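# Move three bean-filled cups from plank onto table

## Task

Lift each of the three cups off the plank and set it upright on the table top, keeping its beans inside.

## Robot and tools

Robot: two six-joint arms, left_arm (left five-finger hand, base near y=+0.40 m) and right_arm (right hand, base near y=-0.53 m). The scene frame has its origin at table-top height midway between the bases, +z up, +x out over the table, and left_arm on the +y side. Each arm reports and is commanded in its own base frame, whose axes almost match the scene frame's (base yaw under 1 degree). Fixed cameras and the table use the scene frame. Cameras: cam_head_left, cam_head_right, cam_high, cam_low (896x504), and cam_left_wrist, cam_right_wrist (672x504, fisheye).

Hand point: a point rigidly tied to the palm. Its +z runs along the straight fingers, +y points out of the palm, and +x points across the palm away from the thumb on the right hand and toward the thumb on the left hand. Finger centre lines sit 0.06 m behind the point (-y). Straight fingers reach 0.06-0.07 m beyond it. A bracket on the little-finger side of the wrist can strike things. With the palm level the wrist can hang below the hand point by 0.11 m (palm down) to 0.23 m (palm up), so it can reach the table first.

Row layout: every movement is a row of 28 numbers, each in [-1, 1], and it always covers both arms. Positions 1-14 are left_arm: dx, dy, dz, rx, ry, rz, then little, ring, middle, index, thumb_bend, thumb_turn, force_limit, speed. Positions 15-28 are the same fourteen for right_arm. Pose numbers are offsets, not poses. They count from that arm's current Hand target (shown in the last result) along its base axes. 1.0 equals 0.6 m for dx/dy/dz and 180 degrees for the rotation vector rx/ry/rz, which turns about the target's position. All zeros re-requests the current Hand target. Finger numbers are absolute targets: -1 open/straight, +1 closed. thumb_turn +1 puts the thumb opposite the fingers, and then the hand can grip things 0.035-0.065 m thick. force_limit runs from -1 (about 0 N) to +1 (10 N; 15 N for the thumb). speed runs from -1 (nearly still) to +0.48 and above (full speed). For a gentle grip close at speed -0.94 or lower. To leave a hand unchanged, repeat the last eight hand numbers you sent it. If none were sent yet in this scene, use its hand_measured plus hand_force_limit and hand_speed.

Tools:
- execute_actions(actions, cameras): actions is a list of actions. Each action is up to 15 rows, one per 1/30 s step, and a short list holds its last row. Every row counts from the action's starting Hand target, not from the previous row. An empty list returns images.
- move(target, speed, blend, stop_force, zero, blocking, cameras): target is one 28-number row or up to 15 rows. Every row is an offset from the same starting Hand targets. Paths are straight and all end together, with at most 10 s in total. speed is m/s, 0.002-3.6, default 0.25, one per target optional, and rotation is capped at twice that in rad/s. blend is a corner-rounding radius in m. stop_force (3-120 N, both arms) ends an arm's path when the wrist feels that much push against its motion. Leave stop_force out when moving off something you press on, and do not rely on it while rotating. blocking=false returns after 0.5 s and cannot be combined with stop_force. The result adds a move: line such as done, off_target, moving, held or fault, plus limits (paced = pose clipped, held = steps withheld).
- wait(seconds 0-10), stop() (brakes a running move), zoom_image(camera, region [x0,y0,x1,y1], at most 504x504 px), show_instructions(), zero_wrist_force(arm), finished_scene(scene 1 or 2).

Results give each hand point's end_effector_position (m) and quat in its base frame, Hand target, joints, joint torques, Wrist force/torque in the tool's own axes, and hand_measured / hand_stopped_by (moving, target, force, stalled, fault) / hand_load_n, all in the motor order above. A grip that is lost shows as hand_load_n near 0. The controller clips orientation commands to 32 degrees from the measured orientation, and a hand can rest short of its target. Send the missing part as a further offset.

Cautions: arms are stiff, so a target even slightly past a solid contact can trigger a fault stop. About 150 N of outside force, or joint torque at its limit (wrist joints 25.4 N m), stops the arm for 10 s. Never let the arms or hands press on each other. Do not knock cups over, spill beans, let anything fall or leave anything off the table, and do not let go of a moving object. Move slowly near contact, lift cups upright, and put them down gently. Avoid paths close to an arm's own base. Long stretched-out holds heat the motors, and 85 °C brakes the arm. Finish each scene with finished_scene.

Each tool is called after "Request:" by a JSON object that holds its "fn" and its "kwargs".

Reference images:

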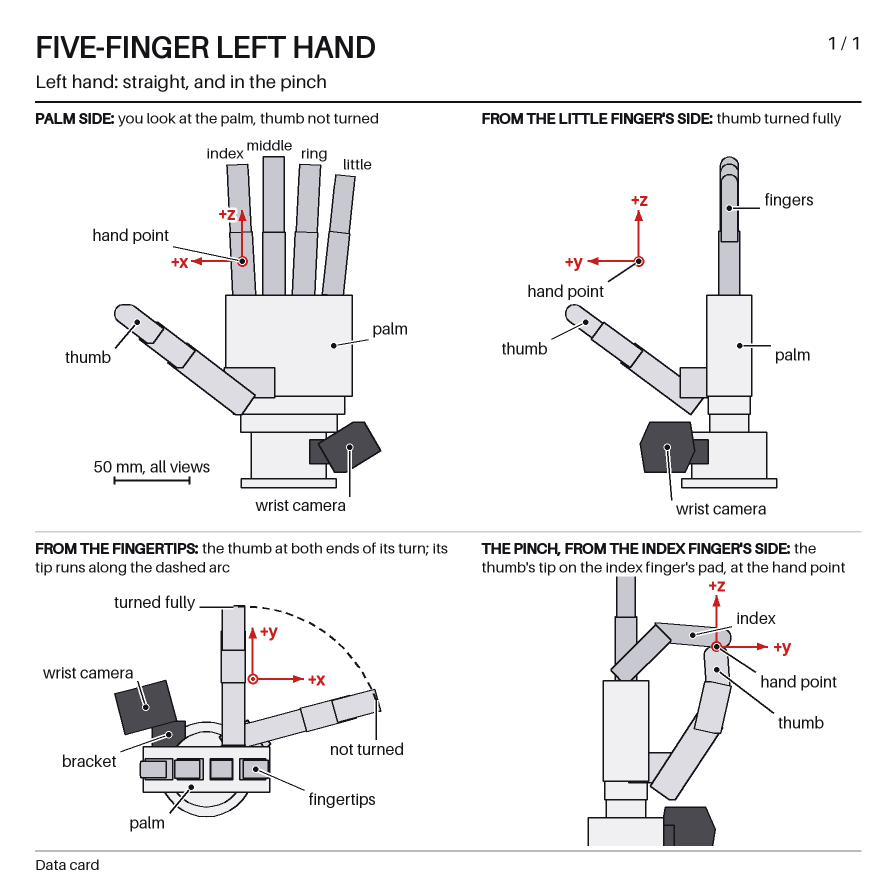

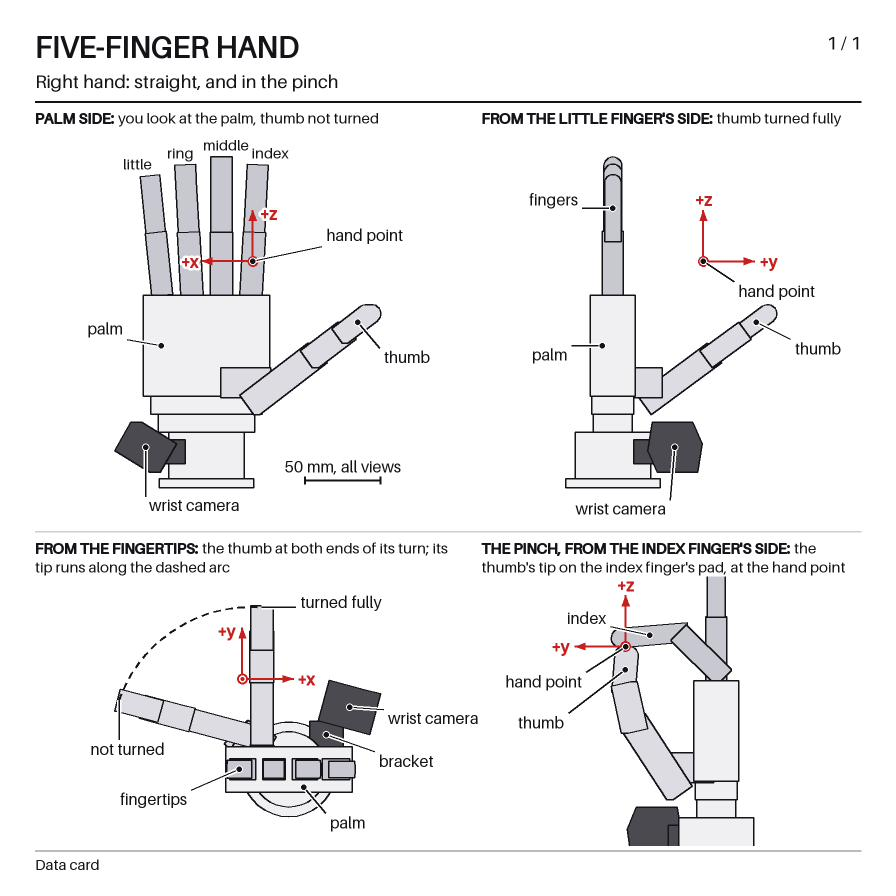

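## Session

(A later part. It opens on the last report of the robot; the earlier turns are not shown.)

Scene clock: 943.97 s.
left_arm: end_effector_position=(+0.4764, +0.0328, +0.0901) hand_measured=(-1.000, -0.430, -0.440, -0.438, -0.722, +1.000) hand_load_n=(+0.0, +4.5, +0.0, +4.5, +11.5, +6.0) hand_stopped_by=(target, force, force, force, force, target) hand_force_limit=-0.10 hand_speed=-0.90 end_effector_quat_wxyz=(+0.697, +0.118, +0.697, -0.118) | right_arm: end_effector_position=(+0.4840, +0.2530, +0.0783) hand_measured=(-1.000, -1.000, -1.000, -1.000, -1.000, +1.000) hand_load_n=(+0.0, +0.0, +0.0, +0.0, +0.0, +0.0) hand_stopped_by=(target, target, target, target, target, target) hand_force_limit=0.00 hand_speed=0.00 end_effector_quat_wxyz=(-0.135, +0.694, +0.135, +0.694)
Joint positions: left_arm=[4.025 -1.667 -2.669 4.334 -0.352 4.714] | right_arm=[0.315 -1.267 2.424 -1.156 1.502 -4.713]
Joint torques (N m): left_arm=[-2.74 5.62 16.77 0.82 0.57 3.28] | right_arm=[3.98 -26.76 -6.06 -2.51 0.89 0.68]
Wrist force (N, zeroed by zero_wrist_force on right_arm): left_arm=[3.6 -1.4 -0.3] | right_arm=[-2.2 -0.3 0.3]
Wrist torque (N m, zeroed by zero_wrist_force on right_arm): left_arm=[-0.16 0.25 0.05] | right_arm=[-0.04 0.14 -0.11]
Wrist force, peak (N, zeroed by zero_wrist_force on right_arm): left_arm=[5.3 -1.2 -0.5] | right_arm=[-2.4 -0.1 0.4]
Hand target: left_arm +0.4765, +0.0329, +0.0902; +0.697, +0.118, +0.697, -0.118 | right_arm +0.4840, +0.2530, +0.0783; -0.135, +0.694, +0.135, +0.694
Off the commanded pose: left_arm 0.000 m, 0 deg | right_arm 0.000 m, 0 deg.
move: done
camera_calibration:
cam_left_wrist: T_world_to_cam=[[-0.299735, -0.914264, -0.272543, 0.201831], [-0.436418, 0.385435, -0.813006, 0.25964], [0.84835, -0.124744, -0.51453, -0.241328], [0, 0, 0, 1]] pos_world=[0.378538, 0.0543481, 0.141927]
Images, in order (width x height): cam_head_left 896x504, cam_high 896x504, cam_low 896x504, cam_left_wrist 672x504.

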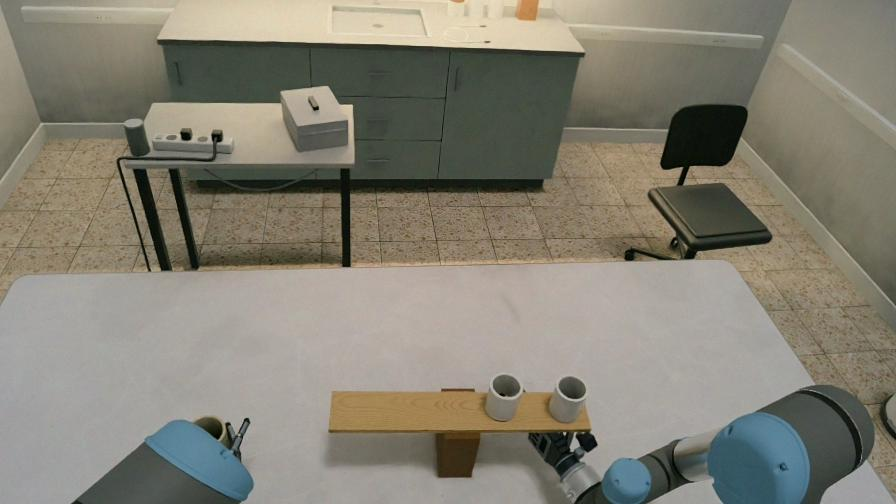

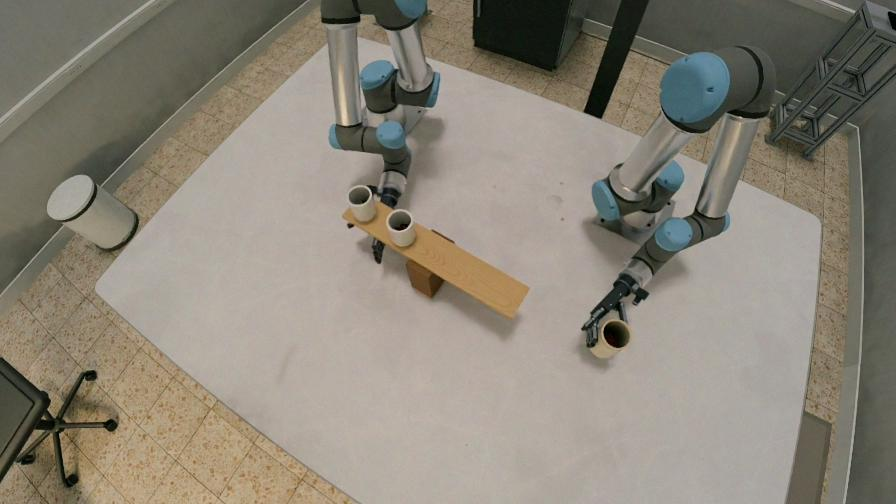

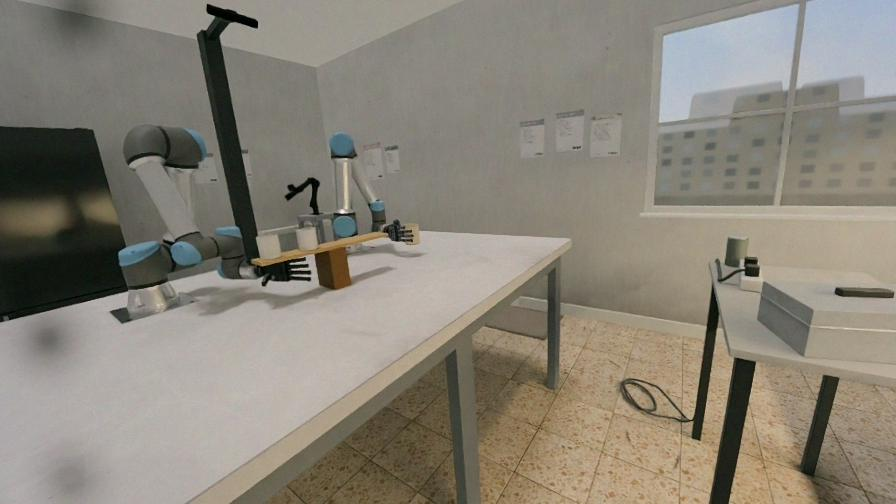

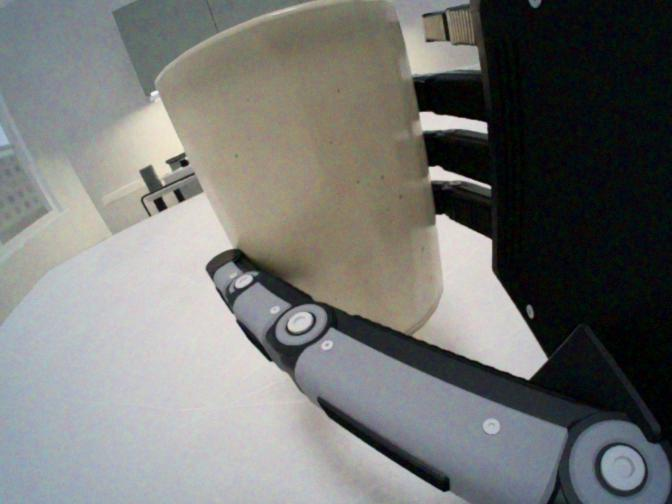

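Request:
{"fn": "move", "kwargs": {"target": [0,0,-0.07,0,0,0,-1,0.6,0.6,0.6,0.6,1,-0.1,-0.9,0,0,0,0,0,0,-1,-1,-1,-1,-1,1,0,0], "speed": 0.04, "stop_force": 4, "cameras": ["cam_low"]}}

Request:
{"fn": "zoom_image", "kwargs": {"camera": "cam_low", "region": [360, 190, 460, 280]}}

Request:
{"fn": "move", "kwargs": {"target": [0,0,-0.05,0,0,0,-1,0.6,0.6,0.6,0.6,1,-0.1,-0.9,0,0,0,0,0,0,-1,-1,-1,-1,-1,1,0,0], "speed": 0.012, "stop_force": 3, "cameras": ["cam_low","cam_left_wrist","cam_high"]}}

Request:
{"fn": "zoom_image", "kwargs": {"camera": "cam_low", "region": [360, 190, 460, 280]}}

Scene clock: 956.40 s.
left_arm: end_effector_position=(+0.4765, +0.0329, +0.0482) hand_measured=(-1.000, -0.430, -0.440, -0.438, -0.722, +1.000) hand_load_n=(+0.0, +4.5, +0.0, +4.5, +11.5, +6.0) hand_stopped_by=(target, force, force, force, force, target) hand_force_limit=-0.10 hand_speed=-0.90 end_effector_quat_wxyz=(+0.697, +0.118, +0.697, -0.118) | right_arm: end_effector_position=(+0.4840, +0.2530, +0.0783) hand_measured=(-1.000, -1.000, -1.000, -1.000, -1.000, +1.000) hand_load_n=(+0.0, +0.0, +0.0, +0.0, +0.0, +0.0) hand_stopped_by=(target, target, target, target, target, target) hand_force_limit=0.00 hand_speed=0.00 end_effector_quat_wxyz=(-0.135, +0.694, +0.135, +0.694)
Joint positions: left_arm=[4.025 -1.882 -2.69 4.57 -0.352 4.714] | right_arm=[0.315 -1.267 2.424 -1.156 1.502 -4.713]
Joint torques (N m): left_arm=[-9.73 28.37 3.03 -0.87 -1.61 3.16] | right_arm=[3.77 -27.03 -6.95 -3.03 0.84 0.67]
Wrist force (N, zeroed by zero_wrist_force on right_arm): left_arm=[3.5 -1.1 -0.1] | right_arm=[-1.9 -0.2 0.6]
Wrist torque (N m, zeroed by zero_wrist_force on right_arm): left_arm=[-0.15 0.26 0.12] | right_arm=[-0.03 0.09 -0.10]
Wrist force, peak (N, zeroed by zero_wrist_force on right_arm): left_arm=[4.2 -1.3 -0.3] | right_arm=[-2.5 -0.2 0.2]
Hand target: left_arm +0.4765, +0.0329, +0.0482; +0.697, +0.118, +0.697, -0.118 | right_arm +0.4840, +0.2530, +0.0783; -0.135, +0.694, +0.135, +0.694
Off the commanded pose: left_arm 0.000 m, 0 deg | right_arm 0.000 m, 0 deg.
move: done
Images, in order (width x height): cam_low 896x504.

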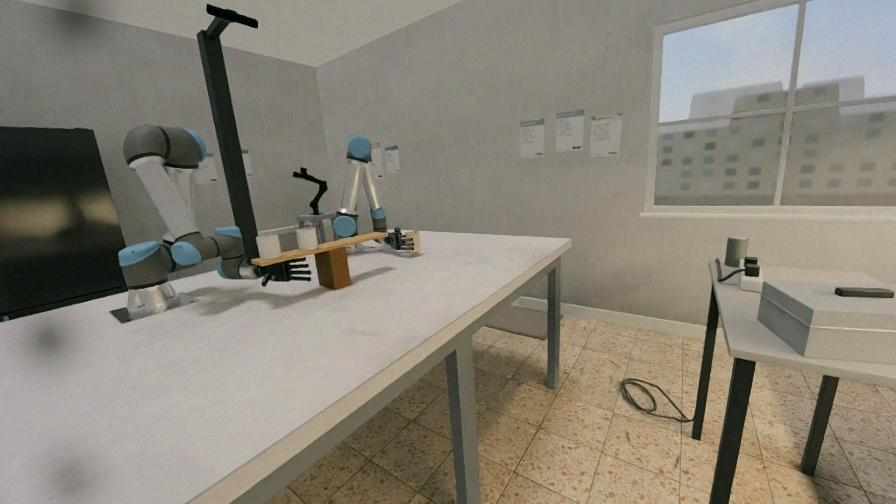

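Scaled by 5.040 from the camera's 896x504 image, which has a finer 1280x720 frame.

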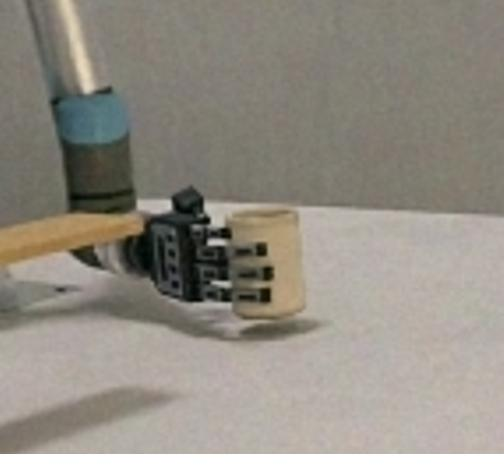

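Scene clock: 958.83 s.
left_arm: end_effector_position=(+0.4764, +0.0329, +0.0287) hand_measured=(-1.000, -0.430, -0.440, -0.438, -0.722, +1.000) hand_load_n=(+0.0, +5.5, +0.0, +3.0, +12.0, +4.5) hand_stopped_by=(target, force, force, force, force, target) hand_force_limit=-0.10 hand_speed=-0.90 end_effector_quat_wxyz=(+0.697, +0.118, +0.697, -0.118) | right_arm: end_effector_position=(+0.4840, +0.2530, +0.0783) hand_measured=(-1.000, -1.000, -1.000, -1.000, -1.000, +1.000) hand_load_n=(+0.0, +0.0, +0.0, +0.0, +0.0, +0.5) hand_stopped_by=(target, target, target, target, target, target) hand_force_limit=0.00 hand_speed=0.00 end_effector_quat_wxyz=(-0.135, +0.694, +0.135, +0.694)
Joint positions: left_arm=[4.025 -1.986 -2.691 4.675 -0.352 4.715] | right_arm=[0.315 -1.267 2.424 -1.156 1.502 -4.713]
Joint torques (N m): left_arm=[-12.56 24.2 -4.36 1.85 -1.01 0.76] | right_arm=[3.39 -27.11 -7.02 -3.08 0.79 0.53]
Wrist force (N, zeroed by zero_wrist_force on right_arm): left_arm=[1.7 -0.5 -0.1] | right_arm=[-2.4 0.0 0.4]
Wrist torque (N m, zeroed by zero_wrist_force on right_arm): left_arm=[-0.11 0.30 0.10] | right_arm=[0.00 0.17 -0.12]
Wrist force, peak (N, zeroed by zero_wrist_force on right_arm): left_arm=[4.1 -1.1 -0.6] | right_arm=[-2.5 -0.1 0.3]
Hand target: left_arm +0.4765, +0.0329, +0.0287; +0.697, +0.118, +0.697, -0.118 (not the last commanded pose) | right_arm +0.4840, +0.2530, +0.0783; -0.135, +0.694, +0.135, +0.694
Off the commanded pose: left_arm 0.011 m, 0 deg | right_arm 0.000 m, 0 deg.
move: contact (left_arm)
camera_calibration:
cam_left_wrist: T_world_to_cam=[[-0.299703, -0.914288, -0.272498, 0.185146], [-0.436645, 0.38541, -0.812896, 0.20968], [0.848245, -0.124643, -0.514728, -0.272907], [0, 0, 0, 1]] pos_world=[0.378537, 0.0544479, 0.0804273]
Images, in order (width x height): cam_high 896x504, cam_low 896x504, cam_left_wrist 672x504.

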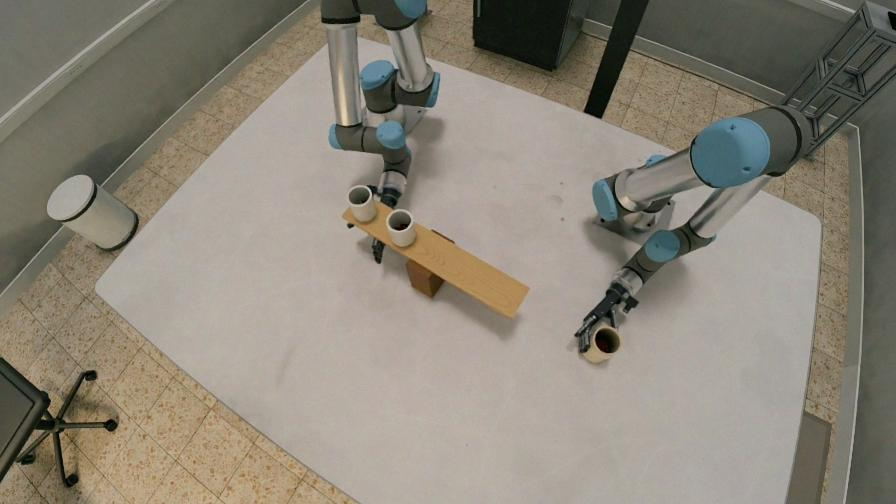

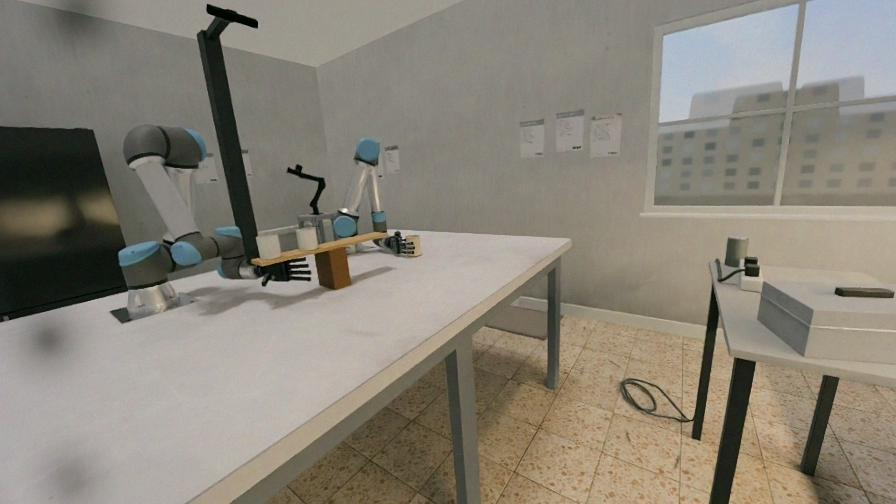

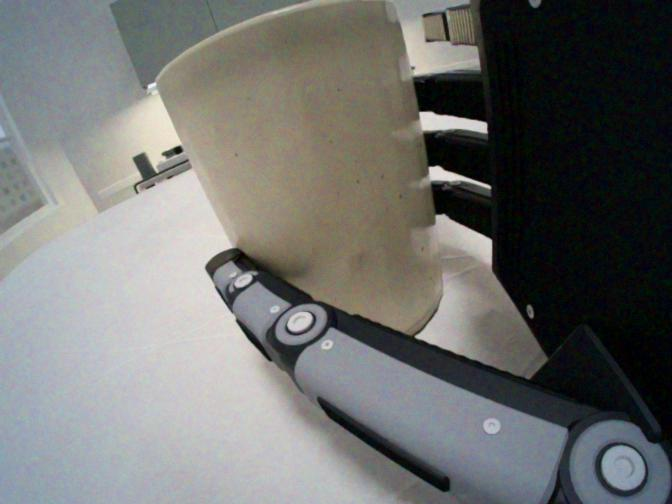

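Scaled by 5.040 from the camera's 896x504 image, which has a finer 1280x720 frame.

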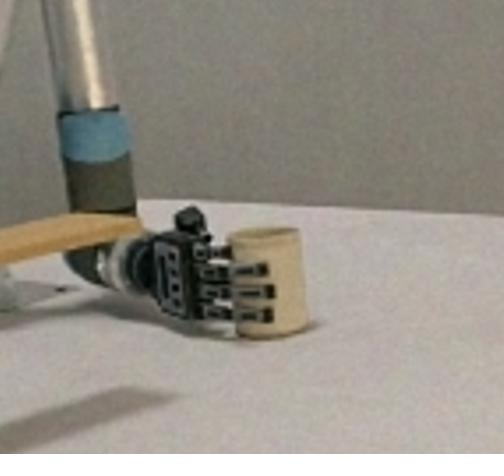

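Request:
{"fn": "move", "kwargs": {"target": [0,0,-0.001,0,0,0,-1,-1,-1,-1,-1,1,0,-0.8,0,0,0,0,0,0,-1,-1,-1,-1,-1,1,0,0], "cameras": ["cam_low","cam_left_wrist","cam_high"]}}

Request:
{"fn": "zoom_image", "kwargs": {"camera": "cam_high", "region": [540, 270, 660, 390]}}

Scene clock: 966.50 s.
left_arm: end_effector_position=(+0.4764, +0.0329, +0.0281) hand_measured=(-1.000, -1.000, -1.000, -1.000, -1.000, +1.000) hand_load_n=(+0.0, +0.0, +0.0, +0.0, +0.0, +0.0) hand_stopped_by=(target, target, target, target, target, target) hand_force_limit=0.00 hand_speed=-0.80 end_effector_quat_wxyz=(+0.697, +0.118, +0.697, -0.118) | right_arm: end_effector_position=(+0.4840, +0.2530, +0.0783) hand_measured=(-1.000, -1.000, -1.000, -1.000, -1.000, +1.000) hand_load_n=(+0.0, +0.0, +0.0, +0.5, +0.5, +0.0) hand_stopped_by=(target, target, target, target, target, target) hand_force_limit=0.00 hand_speed=0.00 end_effector_quat_wxyz=(-0.135, +0.694, +0.135, +0.694)
Joint positions: left_arm=[4.025 -1.99 -2.691 4.679 -0.352 4.715] | right_arm=[0.315 -1.267 2.424 -1.156 1.502 -4.713]
Joint torques (N m): left_arm=[-12.01 14.52 6.08 0.6 0.9 -0.85] | right_arm=[3.13 -26.13 -8.06 -3 0.65 0.51]
Wrist force (N, zeroed by zero_wrist_force on right_arm): left_arm=[-0.3 -1.1 0.0] | right_arm=[-2.2 0.0 0.3]
Wrist torque (N m, zeroed by zero_wrist_force on right_arm): left_arm=[-0.15 0.24 0.06] | right_arm=[0.01 0.15 -0.10]
Wrist force, peak (N, zeroed by zero_wrist_force on right_arm): left_arm=[2.2 -1.0 -0.2] | right_arm=[-2.5 -0.1 0.3]
Hand target: left_arm +0.4765, +0.0329, +0.0281; +0.697, +0.118, +0.697, -0.118 | right_arm +0.4840, +0.2530, +0.0783; -0.135, +0.694, +0.135, +0.694
Off the commanded pose: left_arm 0.000 m, 0 deg | right_arm 0.000 m, 0 deg.
move: done
camera_calibration:
cam_left_wrist: T_world_to_cam=[[-0.299668, -0.914246, -0.27268, 0.185009], [-0.436562, 0.385541, -0.812879, 0.209234], [0.8483, -0.124552, -0.514659, -0.273196], [0, 0, 0, 1]] pos_world=[0.378537, 0.0544487, 0.0799273]
Images, in order (width x height): cam_high 896x504, cam_low 896x504, cam_left_wrist 672x504.

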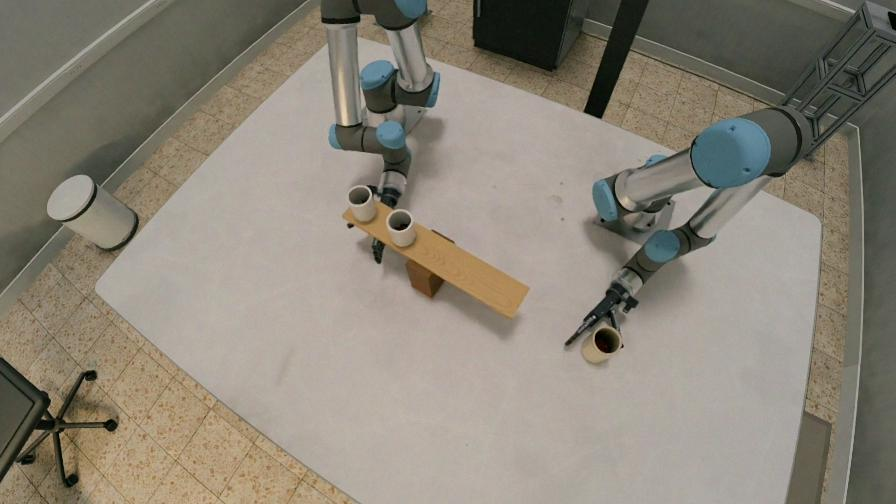

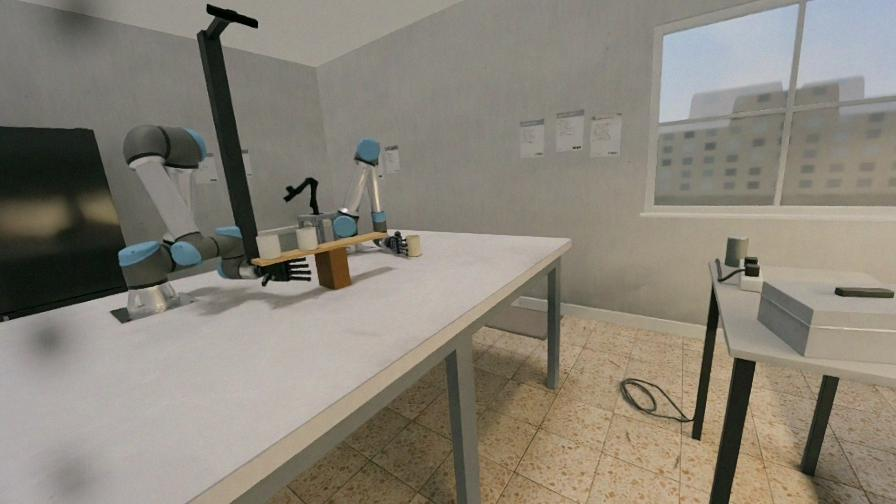

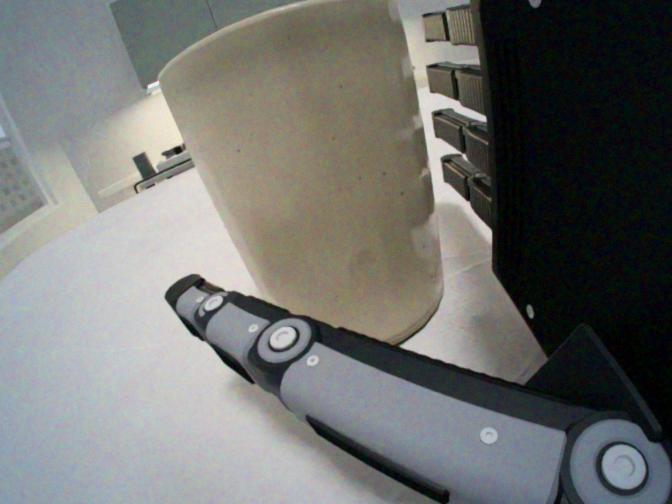

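Scaled by 4.200 from the camera's 896x504 image, which has a finer 1280x720 frame.

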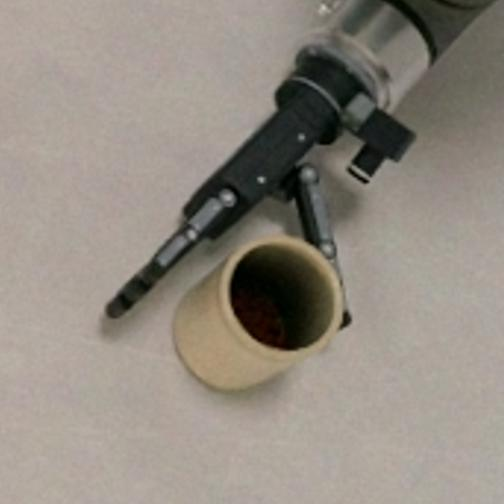

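Request:
{"fn": "move", "kwargs": {"target": [[0.0035,0.0095,0,0,0,0,-1,-1,-1,-1,-1,1,0,-0.8,0,0,0,0,0,0,-1,-1,-1,-1,-1,1,0,0],[-0.185,0.075,0,0,0,0,-1,-1,-1,-1,-1,1,0,-0.8,0,0,0,0,0,0,-1,-1,-1,-1,-1,1,0,0],[-0.185,0.075,0.35,0,0,0,-1,-1,-1,-1,-1,1,0,-0.8,0,0,0,0,0,0,-1,-1,-1,-1,-1,1,0,0]], "speed": 0.1, "blend": [0,0.02,0], "cameras": ["cam_low","cam_high","cam_head_left"]}}

Scene clock: 975.83 s.
left_arm: end_effector_position=(+0.4126, +0.0614, +0.0286) hand_measured=(-1.000, -1.000, -1.000, -1.000, -1.000, +1.000) hand_load_n=(+0.0, +0.0, +0.0, +0.0, +0.0, +0.0) hand_stopped_by=(target, target, target, target, target, target) hand_force_limit=0.00 hand_speed=-0.80 end_effector_quat_wxyz=(+0.701, +0.115, +0.694, -0.117) | right_arm: end_effector_position=(+0.4840, +0.2530, +0.0783) hand_measured=(-1.000, -1.000, -1.000, -1.000, -1.000, +1.000) hand_load_n=(+0.0, +0.0, +0.0, +0.0, +0.0, +0.0) hand_stopped_by=(target, target, target, target, target, target) hand_force_limit=0.00 hand_speed=0.00 end_effector_quat_wxyz=(-0.135, +0.694, +0.135, +0.694)
Joint positions: left_arm=[4.489 -2.027 -2.841 4.783 0.107 4.796] | right_arm=[0.315 -1.267 2.424 -1.156 1.502 -4.713]
Joint torques (N m): left_arm=[-11.07 25.1 8.4 -2.28 0.99 -2.13] | right_arm=[3.46 -26.42 -8.24 -2.99 0.63 0.39]
Wrist force (N, zeroed by zero_wrist_force on right_arm): left_arm=[-0.5 -1.5 0.2] | right_arm=[-2.2 -0.1 0.3]
Wrist torque (N m, zeroed by zero_wrist_force on right_arm): left_arm=[-0.22 0.27 0.09] | right_arm=[-0.01 0.15 -0.11]
Wrist force, peak (N, zeroed by zero_wrist_force on right_arm): left_arm=[-0.6 -0.2 -2.3] | right_arm=[-2.5 -0.3 0.4]
Hand target: left_arm +0.4126, +0.0615, +0.0286; +0.701, +0.116, +0.694, -0.117 (not the last commanded pose) | right_arm +0.4840, +0.2530, +0.0783; -0.135, +0.694, +0.135, +0.694
Off the commanded pose: left_arm 0.215 m, 1 deg | right_arm 0.000 m, 0 deg.
move: held (left_arm; a check stopped the path); path passed 1 of 3 targets; limits=held
pose unreachable (left arm): on one or more control steps of this call, first in action 0 (counted from 0), this arm could not follow its commanded pose, so it was not sent that pose on those steps. It may still have moved: this result reports where it is.
cause: moving toward the commanded pose would bring two parts of the arm too close to each other (joints 3 (elbow) and 4 (wrist 1) lie between them).
Images, in order (width x height): cam_head_left 896x504, cam_high 896x504, cam_low 896x504.

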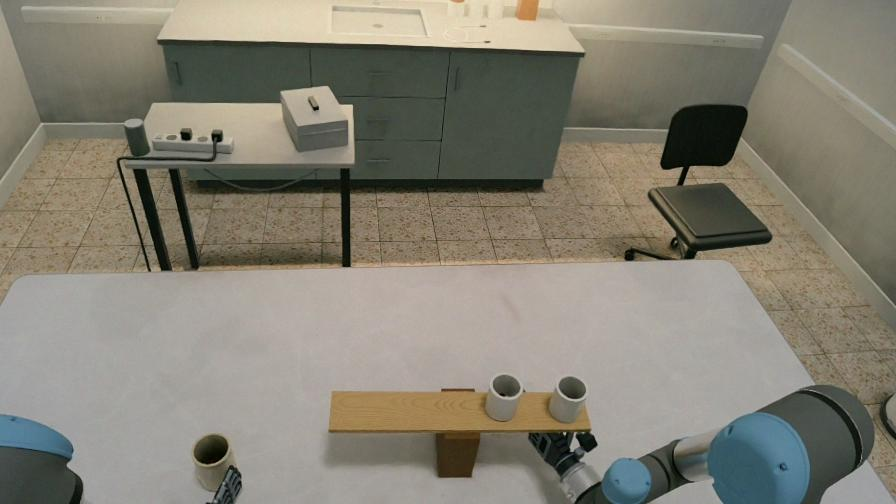

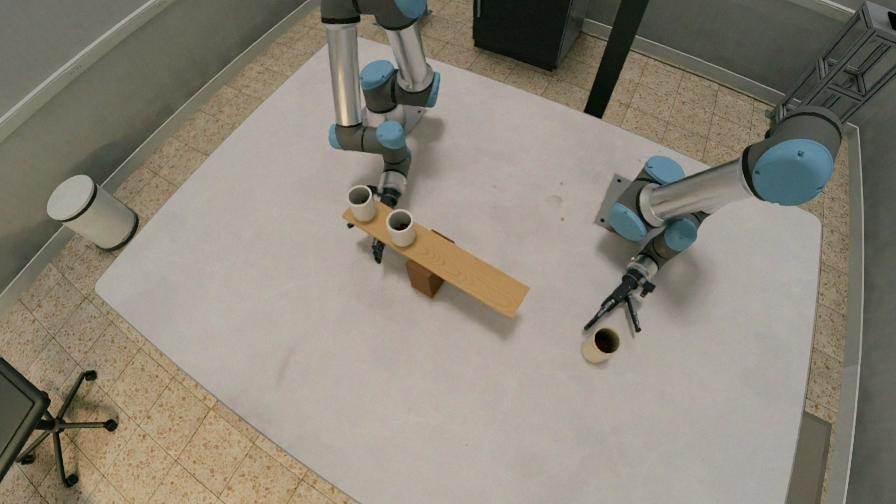

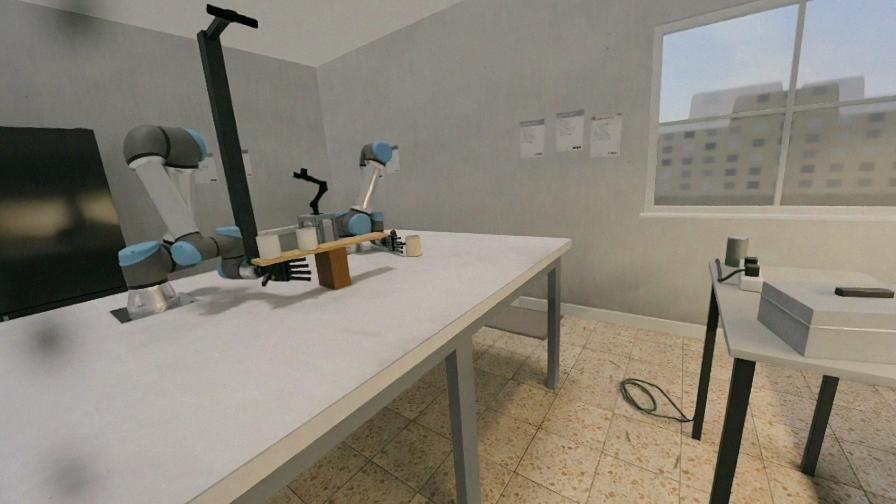

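Request:
{"fn": "move", "kwargs": {"target": [[0,0,0.45,0,0,0,-1,-1,-1,-1,-1,1,0,-0.8,0,0,0,0,0,0,-1,-1,-1,-1,-1,1,0,0],[0.2,-0.2,0.45,0,0,0,-1,-1,-1,-1,-1,1,0,-0.8,0,0,0,0,0,0,-1,-1,-1,-1,-1,1,0,0],[0.289,-0.459,0.38,0,0,0,-1,-1,-1,-1,-1,1,0,-0.8,0,0,0,0,0,0,-1,-1,-1,-1,-1,1,0,0]], "speed": 0.15, "blend": [0.03,0.05,0], "cameras": ["cam_low","cam_high","cam_head_left","cam_left_wrist"]}}

Scene clock: 1004.80 s.
left_arm: end_effector_position=(+0.5860, -0.2139, +0.2567) hand_measured=(-1.000, -1.000, -1.000, -1.000, -1.000, +1.000) hand_load_n=(+0.0, +0.0, +0.0, +0.0, +0.0, +0.5) hand_stopped_by=(target, target, target, target, target, target) hand_force_limit=0.00 hand_speed=-0.80 end_effector_quat_wxyz=(+0.701, +0.116, +0.694, -0.117) | right_arm: end_effector_position=(+0.4840, +0.2530, +0.0783) hand_measured=(-1.000, -1.000, -1.000, -1.000, -1.000, +1.000) hand_load_n=(+0.0, +0.0, +0.0, +0.0, +0.0, +0.0) hand_stopped_by=(target, target, target, target, target, target) hand_force_limit=0.00 hand_speed=0.00 end_effector_quat_wxyz=(-0.135, +0.694, +0.135, +0.694)
Joint positions: left_arm=[2.978 -1.616 -2.067 3.692 -1.404 4.71] | right_arm=[0.315 -1.267 2.424 -1.156 1.502 -4.713]
Joint torques (N m): left_arm=[3.82 19.73 13.13 -0.26 -1.42 2.42] | right_arm=[2.26 -25.78 -9.02 -3.09 0.41 0.25]
Wrist force (N, zeroed by zero_wrist_force on right_arm): left_arm=[-0.6 -1.2 0.1] | right_arm=[-2.1 -0.1 0.2]
Wrist torque (N m, zeroed by zero_wrist_force on right_arm): left_arm=[-0.16 0.31 0.06] | right_arm=[0.00 0.14 -0.10]
Wrist force, peak (N, zeroed by zero_wrist_force on right_arm): left_arm=[-0.3 -2.4 0.4] | right_arm=[-2.5 -0.2 0.3]
Hand target: left_arm +0.5860, -0.2139, +0.2566; +0.701, +0.116, +0.694, -0.117 | right_arm +0.4840, +0.2530, +0.0783; -0.135, +0.694, +0.135, +0.694
Off the commanded pose: left_arm 0.000 m, 0 deg | right_arm 0.000 m, 0 deg.
move: done
camera_calibration:
cam_left_wrist: T_world_to_cam=[[-0.2927, -0.916811, -0.271632, 0.0495807], [-0.431076, 0.380087, -0.818356, 0.535058], [0.853522, -0.122439, -0.506467, -0.284012], [0, 0, 0, 1]] pos_world=[0.487574, -0.192686, 0.307493]
Images, in order (width x height): cam_head_left 896x504, cam_high 896x504, cam_low 896x504, cam_left_wrist 672x504.

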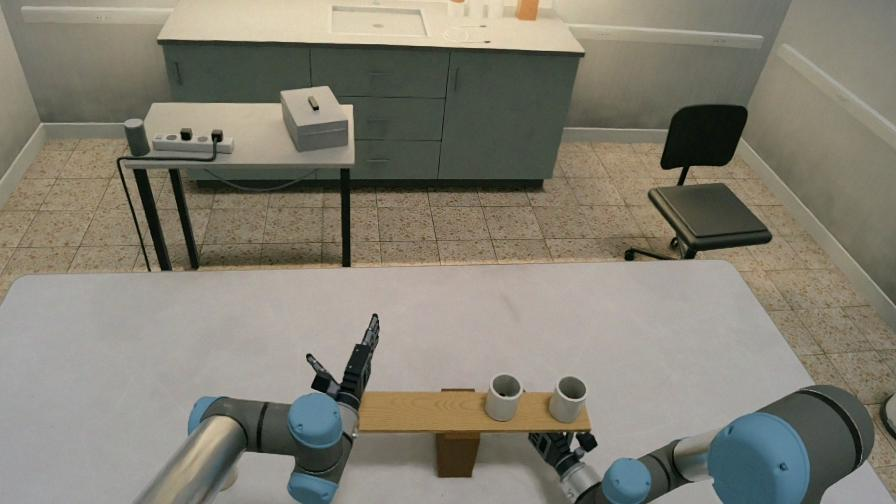

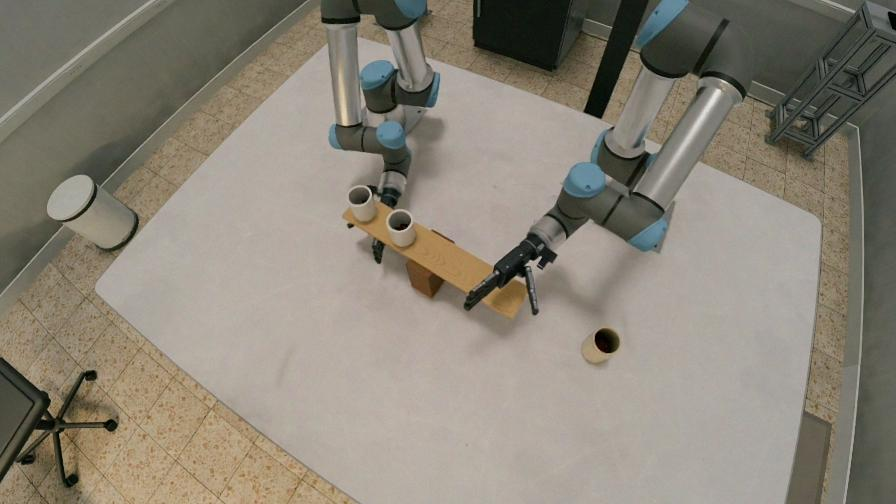

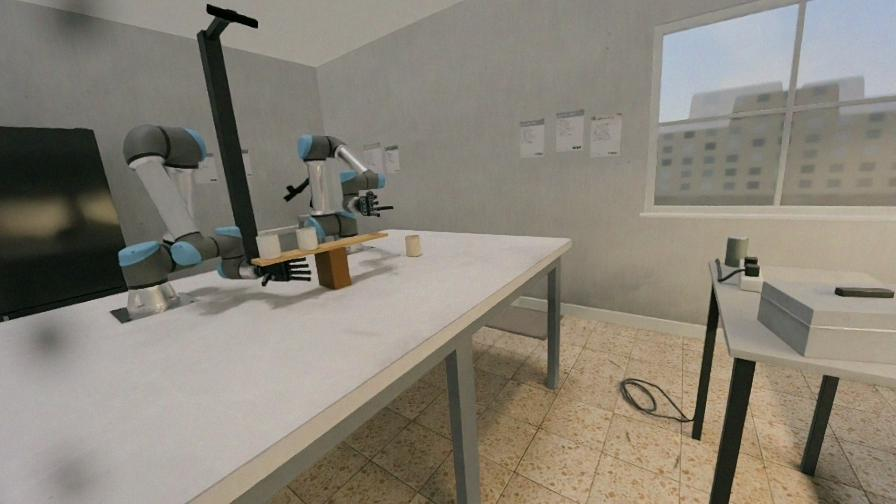

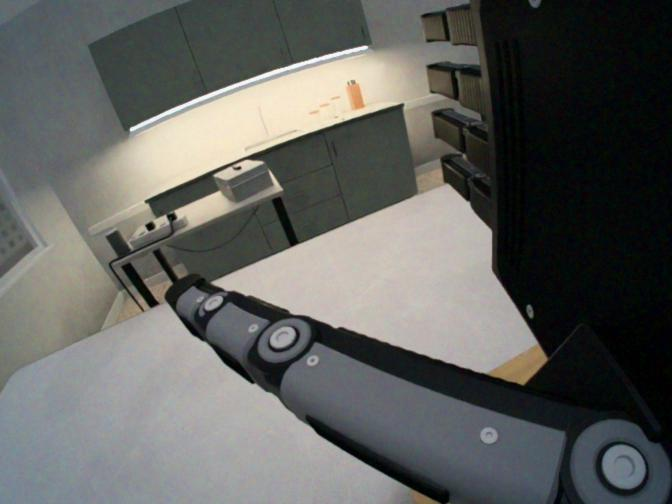

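Request:
{"fn": "move", "kwargs": {"target": [0,0,-0.115,0,0,0,-1,-1,-1,-1,-1,1,0,-0.8,0,0,0,0,0,0,-1,-1,-1,-1,-1,1,0,0], "speed": 0.05, "stop_force": 4, "cameras": ["cam_low","cam_high","cam_head_left"]}}

Request:
{"fn": "zoom_image", "kwargs": {"camera": "cam_low", "region": [300, 180, 440, 280]}}

Request:
{"fn": "zoom_image", "kwargs": {"camera": "cam_high", "region": [430, 220, 580, 340]}}

Request:
{"fn": "zoom_image", "kwargs": {"camera": "cam_head_left", "region": [270, 340, 450, 490]}}

Scene clock: 1025.30 s.
left_arm: end_effector_position=(+0.5860, -0.2139, +0.1876) hand_measured=(-1.000, -1.000, -1.000, -1.000, -1.000, +1.000) hand_load_n=(+0.0, +0.0, +0.0, +0.0, +0.0, +0.5) hand_stopped_by=(target, target, target, target, target, target) hand_force_limit=0.00 hand_speed=-0.80 end_effector_quat_wxyz=(+0.701, +0.116, +0.694, -0.117) | right_arm: end_effector_position=(+0.4840, +0.2530, +0.0783) hand_measured=(-1.000, -1.000, -1.000, -1.000, -1.000, +1.000) hand_load_n=(+0.0, +0.0, +0.0, +0.0, +0.0, +0.0) hand_stopped_by=(target, target, target, target, target, target) hand_force_limit=0.00 hand_speed=0.00 end_effector_quat_wxyz=(-0.135, +0.694, +0.135, +0.694)
Joint positions: left_arm=[2.978 -1.729 -2.158 3.897 -1.404 4.71] | right_arm=[0.315 -1.267 2.424 -1.156 1.502 -4.713]
Joint torques (N m): left_arm=[-8.64 33.5 29.95 1.11 -0.94 -2.38] | right_arm=[2.27 -25.78 -9.38 -3.06 0.38 0.2]
Motor temperatures (°C): left_arm=[30 36 37 43 39 46] | right_arm=[30 28 29 37 36 35]
Wrist force (N, zeroed by zero_wrist_force on right_arm): left_arm=[-0.3 -0.8 -0.3] | right_arm=[-2.3 -0.1 0.6]
Wrist torque (N m, zeroed by zero_wrist_force on right_arm): left_arm=[-0.04 0.27 0.06] | right_arm=[-0.03 0.16 -0.11]
Wrist force, peak (N, zeroed by zero_wrist_force on right_arm): left_arm=[-1.0 -1.3 0.1] | right_arm=[-2.5 0.0 0.1]
Hand target: left_arm +0.5860, -0.2139, +0.1876; +0.701, +0.116, +0.694, -0.117 | right_arm +0.4840, +0.2530, +0.0783; -0.135, +0.694, +0.135, +0.694
Off the commanded pose: left_arm 0.000 m, 0 deg | right_arm 0.000 m, 0 deg.
move: done
Images, in order (width x height): cam_head_left 896x504, cam_high 896x504, cam_low 896x504.

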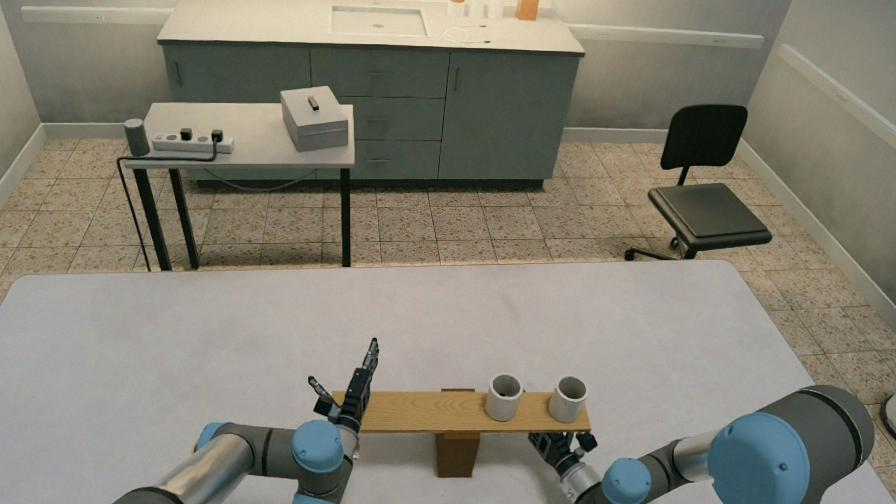

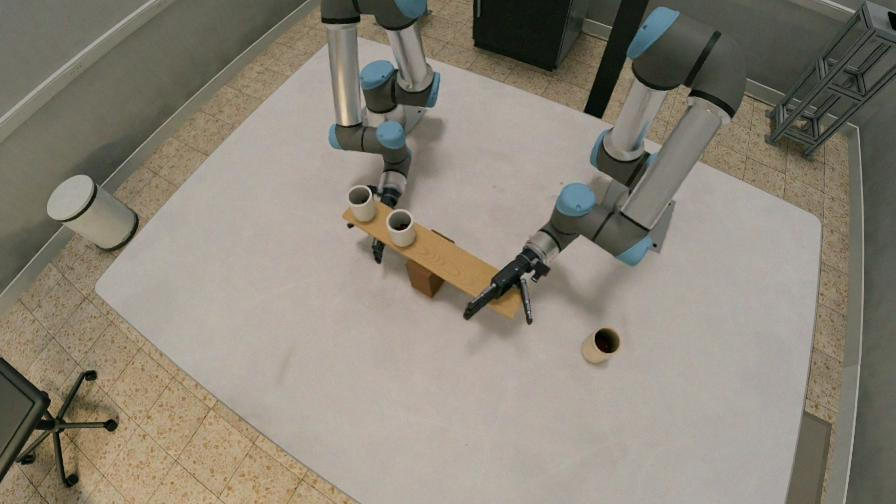

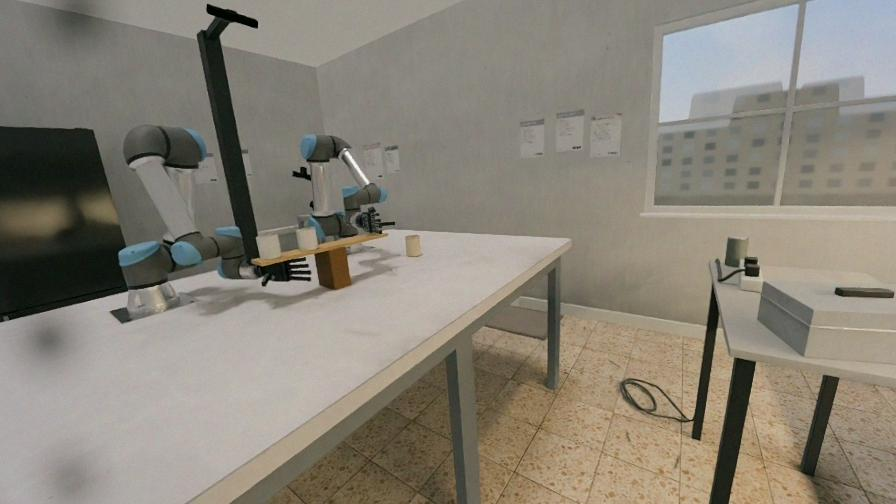

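Scaled by 3.600 from the camera's 896x504 image, which has a finer 1280x720 frame.

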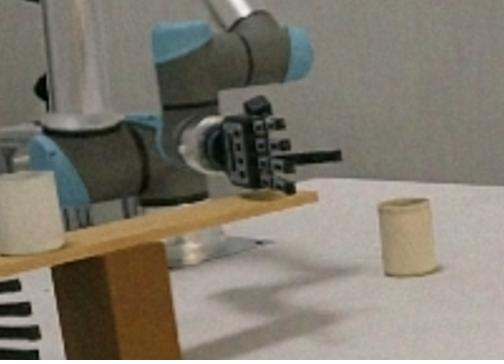

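Scaled by 3.360 from the camera's 896x504 image, which has a finer 1280x720 frame.

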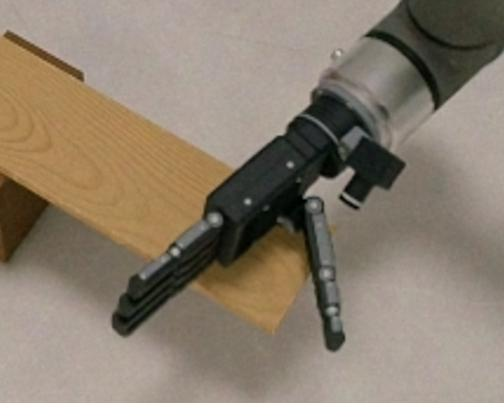

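Scaled by 2.800 from the camera's 896x504 image, which has a finer 1280x720 frame.

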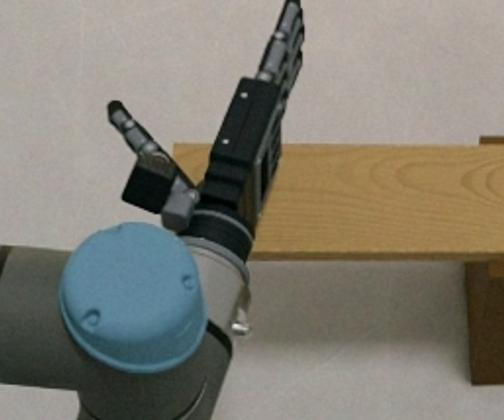

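Request:
{"fn": "zero_wrist_force", "kwargs": {"arm": "left_arm"}}

Request:
{"fn": "move", "kwargs": {"target": [0,0,-0.015,0,0,0,-1,-1,-1,-1,-1,1,0,-0.8,0,0,0,0,0,0,-1,-1,-1,-1,-1,1,0,0], "speed": 0.015, "stop_force": 3, "zero": false}}

Request:
{"fn": "move", "kwargs": {"target": [0,0,-0.003,0,0,0,-1,-1,-1,-1,-1,1,0,-0.8,0,0,0,0,0,0,-1,-1,-1,-1,-1,1,0,0], "speed": 0.015, "stop_force": 3, "zero": false}}

Request:
{"fn": "move", "kwargs": {"target": [0,0,-0.003,0,0,0,-1,-1,-1,-1,-1,1,0,-0.8,0,0,0,0,0,0,-1,-1,-1,-1,-1,1,0,0], "speed": 0.015, "stop_force": 3, "zero": false}}

Wrist force sensor zeroed.

Scene clock: 1040.47 s.
left_arm: end_effector_position=(+0.5860, -0.2139, +0.1786) hand_measured=(-1.000, -1.000, -1.000, -1.000, -1.000, +1.000) hand_load_n=(+0.0, +0.0, +0.0, +0.0, +0.0, +0.5) hand_stopped_by=(target, target, target, target, target, target) hand_force_limit=0.00 hand_speed=-0.80 end_effector_quat_wxyz=(+0.701, +0.116, +0.694, -0.117) | right_arm: end_effector_position=(+0.4840, +0.2530, +0.0783) hand_measured=(-1.000, -1.000, -1.000, -1.000, -1.000, +1.000) hand_load_n=(+0.0, +0.0, +0.0, +0.0, +0.0, +0.0) hand_stopped_by=(target, target, target, target, target, target) hand_force_limit=0.00 hand_speed=0.00 end_effector_quat_wxyz=(-0.135, +0.694, +0.135, +0.694)
Joint positions: left_arm=[2.978 -1.747 -2.168 3.924 -1.404 4.71] | right_arm=[0.315 -1.267 2.424 -1.156 1.502 -4.713]
Joint torques (N m): left_arm=[-9.38 34.79 30.16 -0.47 0.8 -2.51] | right_arm=[1.58 -25.3 -9.98 -3.07 0.33 0.04]
Wrist force (N, zeroed by zero_wrist_force): left_arm=[0.0 -0.4 0.1] | right_arm=[-2.1 -0.1 0.3]
Wrist torque (N m, zeroed by zero_wrist_force): left_arm=[-0.07 0.00 0.02] | right_arm=[0.00 0.14 -0.10]
Wrist force, peak (N, zeroed by zero_wrist_force): left_arm=[-0.4 -0.5 0.5] | right_arm=[-2.5 -0.2 0.2]
Hand target: left_arm +0.5860, -0.2139, +0.1786; +0.701, +0.116, +0.694, -0.117 | right_arm +0.4840, +0.2530, +0.0783; -0.135, +0.694, +0.135, +0.694
Off the commanded pose: left_arm 0.000 m, 0 deg | right_arm 0.000 m, 0 deg.
move: done

Scene clock: 1041.53 s.
left_arm: end_effector_position=(+0.5860, -0.2139, +0.1768) hand_measured=(-1.000, -1.000, -1.000, -1.000, -1.000, +1.000) hand_load_n=(+0.0, +0.0, +0.0, +0.0, +0.0, +0.5) hand_stopped_by=(target, target, target, target, target, target) hand_force_limit=0.00 hand_speed=-0.80 end_effector_quat_wxyz=(+0.701, +0.116, +0.694, -0.117) | right_arm: end_effector_position=(+0.4840, +0.2530, +0.0783) hand_measured=(-1.000, -1.000, -1.000, -1.000, -1.000, +1.000) hand_load_n=(+0.0, +0.0, +0.0, +0.0, +0.0, +0.0) hand_stopped_by=(target, target, target, target, target, target) hand_force_limit=0.00 hand_speed=0.00 end_effector_quat_wxyz=(-0.135, +0.694, +0.135, +0.694)
Joint positions: left_arm=[2.978 -1.751 -2.17 3.93 -1.404 4.71] | right_arm=[0.315 -1.267 2.424 -1.156 1.502 -4.713]
Joint torques (N m): left_arm=[-9.65 23.9 13.72 -0.06 0.87 -2.46] | right_arm=[1.99 -25.92 -10.27 -3.05 0.17 -0.01]
Wrist force (N, zeroed by zero_wrist_force): left_arm=[-0.2 -0.4 0.1] | right_arm=[-2.2 0.0 0.3]
Wrist torque (N m, zeroed by zero_wrist_force): left_arm=[-0.06 0.03 0.00] | right_arm=[0.01 0.15 -0.10]
Wrist force, peak (N, zeroed by zero_wrist_force): left_arm=[-0.3 -0.6 0.4] | right_arm=[-2.4 0.1 0.4]
Hand target: left_arm +0.5860, -0.2139, +0.1768; +0.701, +0.116, +0.694, -0.117 | right_arm +0.4840, +0.2530, +0.0783; -0.135, +0.694, +0.135, +0.694
Off the commanded pose: left_arm 0.000 m, 0 deg | right_arm 0.000 m, 0 deg.
move: done

Scene clock: 1042.60 s.
left_arm: end_effector_position=(+0.5860, -0.2139, +0.1750) hand_measured=(-1.000, -1.000, -1.000, -1.000, -1.000, +1.000) hand_load_n=(+0.0, +0.0, +0.0, +0.0, +0.0, +0.5) hand_stopped_by=(target, target, target, target, target, target) hand_force_limit=0.00 hand_speed=-0.80 end_effector_quat_wxyz=(+0.701, +0.116, +0.694, -0.117) | right_arm: end_effector_position=(+0.4840, +0.2530, +0.0783) hand_measured=(-1.000, -1.000, -1.000, -1.000, -1.000, +1.000) hand_load_n=(+0.0, +0.0, +0.0, +0.0, +0.0, +0.0) hand_stopped_by=(target, target, target, target, target, target) hand_force_limit=0.00 hand_speed=0.00 end_effector_quat_wxyz=(-0.135, +0.694, +0.135, +0.694)
Joint positions: left_arm=[2.978 -1.754 -2.172 3.935 -1.404 4.71] | right_arm=[0.315 -1.267 2.424 -1.156 1.502 -4.713]
Joint torques (N m): left_arm=[-8.34 24.04 12.42 -0.16 0.94 -2.49] | right_arm=[1.85 -25.75 -10.37 -3.01 0.21 -0.03]
Wrist force (N, zeroed by zero_wrist_force): left_arm=[0.3 0.0 0.3] | right_arm=[-2.2 -0.2 0.2]
Wrist torque (N m, zeroed by zero_wrist_force): left_arm=[-0.03 -0.04 0.02] | right_arm=[-0.02 0.14 -0.11]
Wrist force, peak (N, zeroed by zero_wrist_force): left_arm=[-0.2 -0.4 0.6] | right_arm=[-2.4 -0.2 0.4]
Hand target: left_arm +0.5860, -0.2139, +0.1750; +0.701, +0.116, +0.694, -0.117 | right_arm +0.4840, +0.2530, +0.0783; -0.135, +0.694, +0.135, +0.694
Off the commanded pose: left_arm 0.000 m, 0 deg | right_arm 0.000 m, 0 deg.
move: done


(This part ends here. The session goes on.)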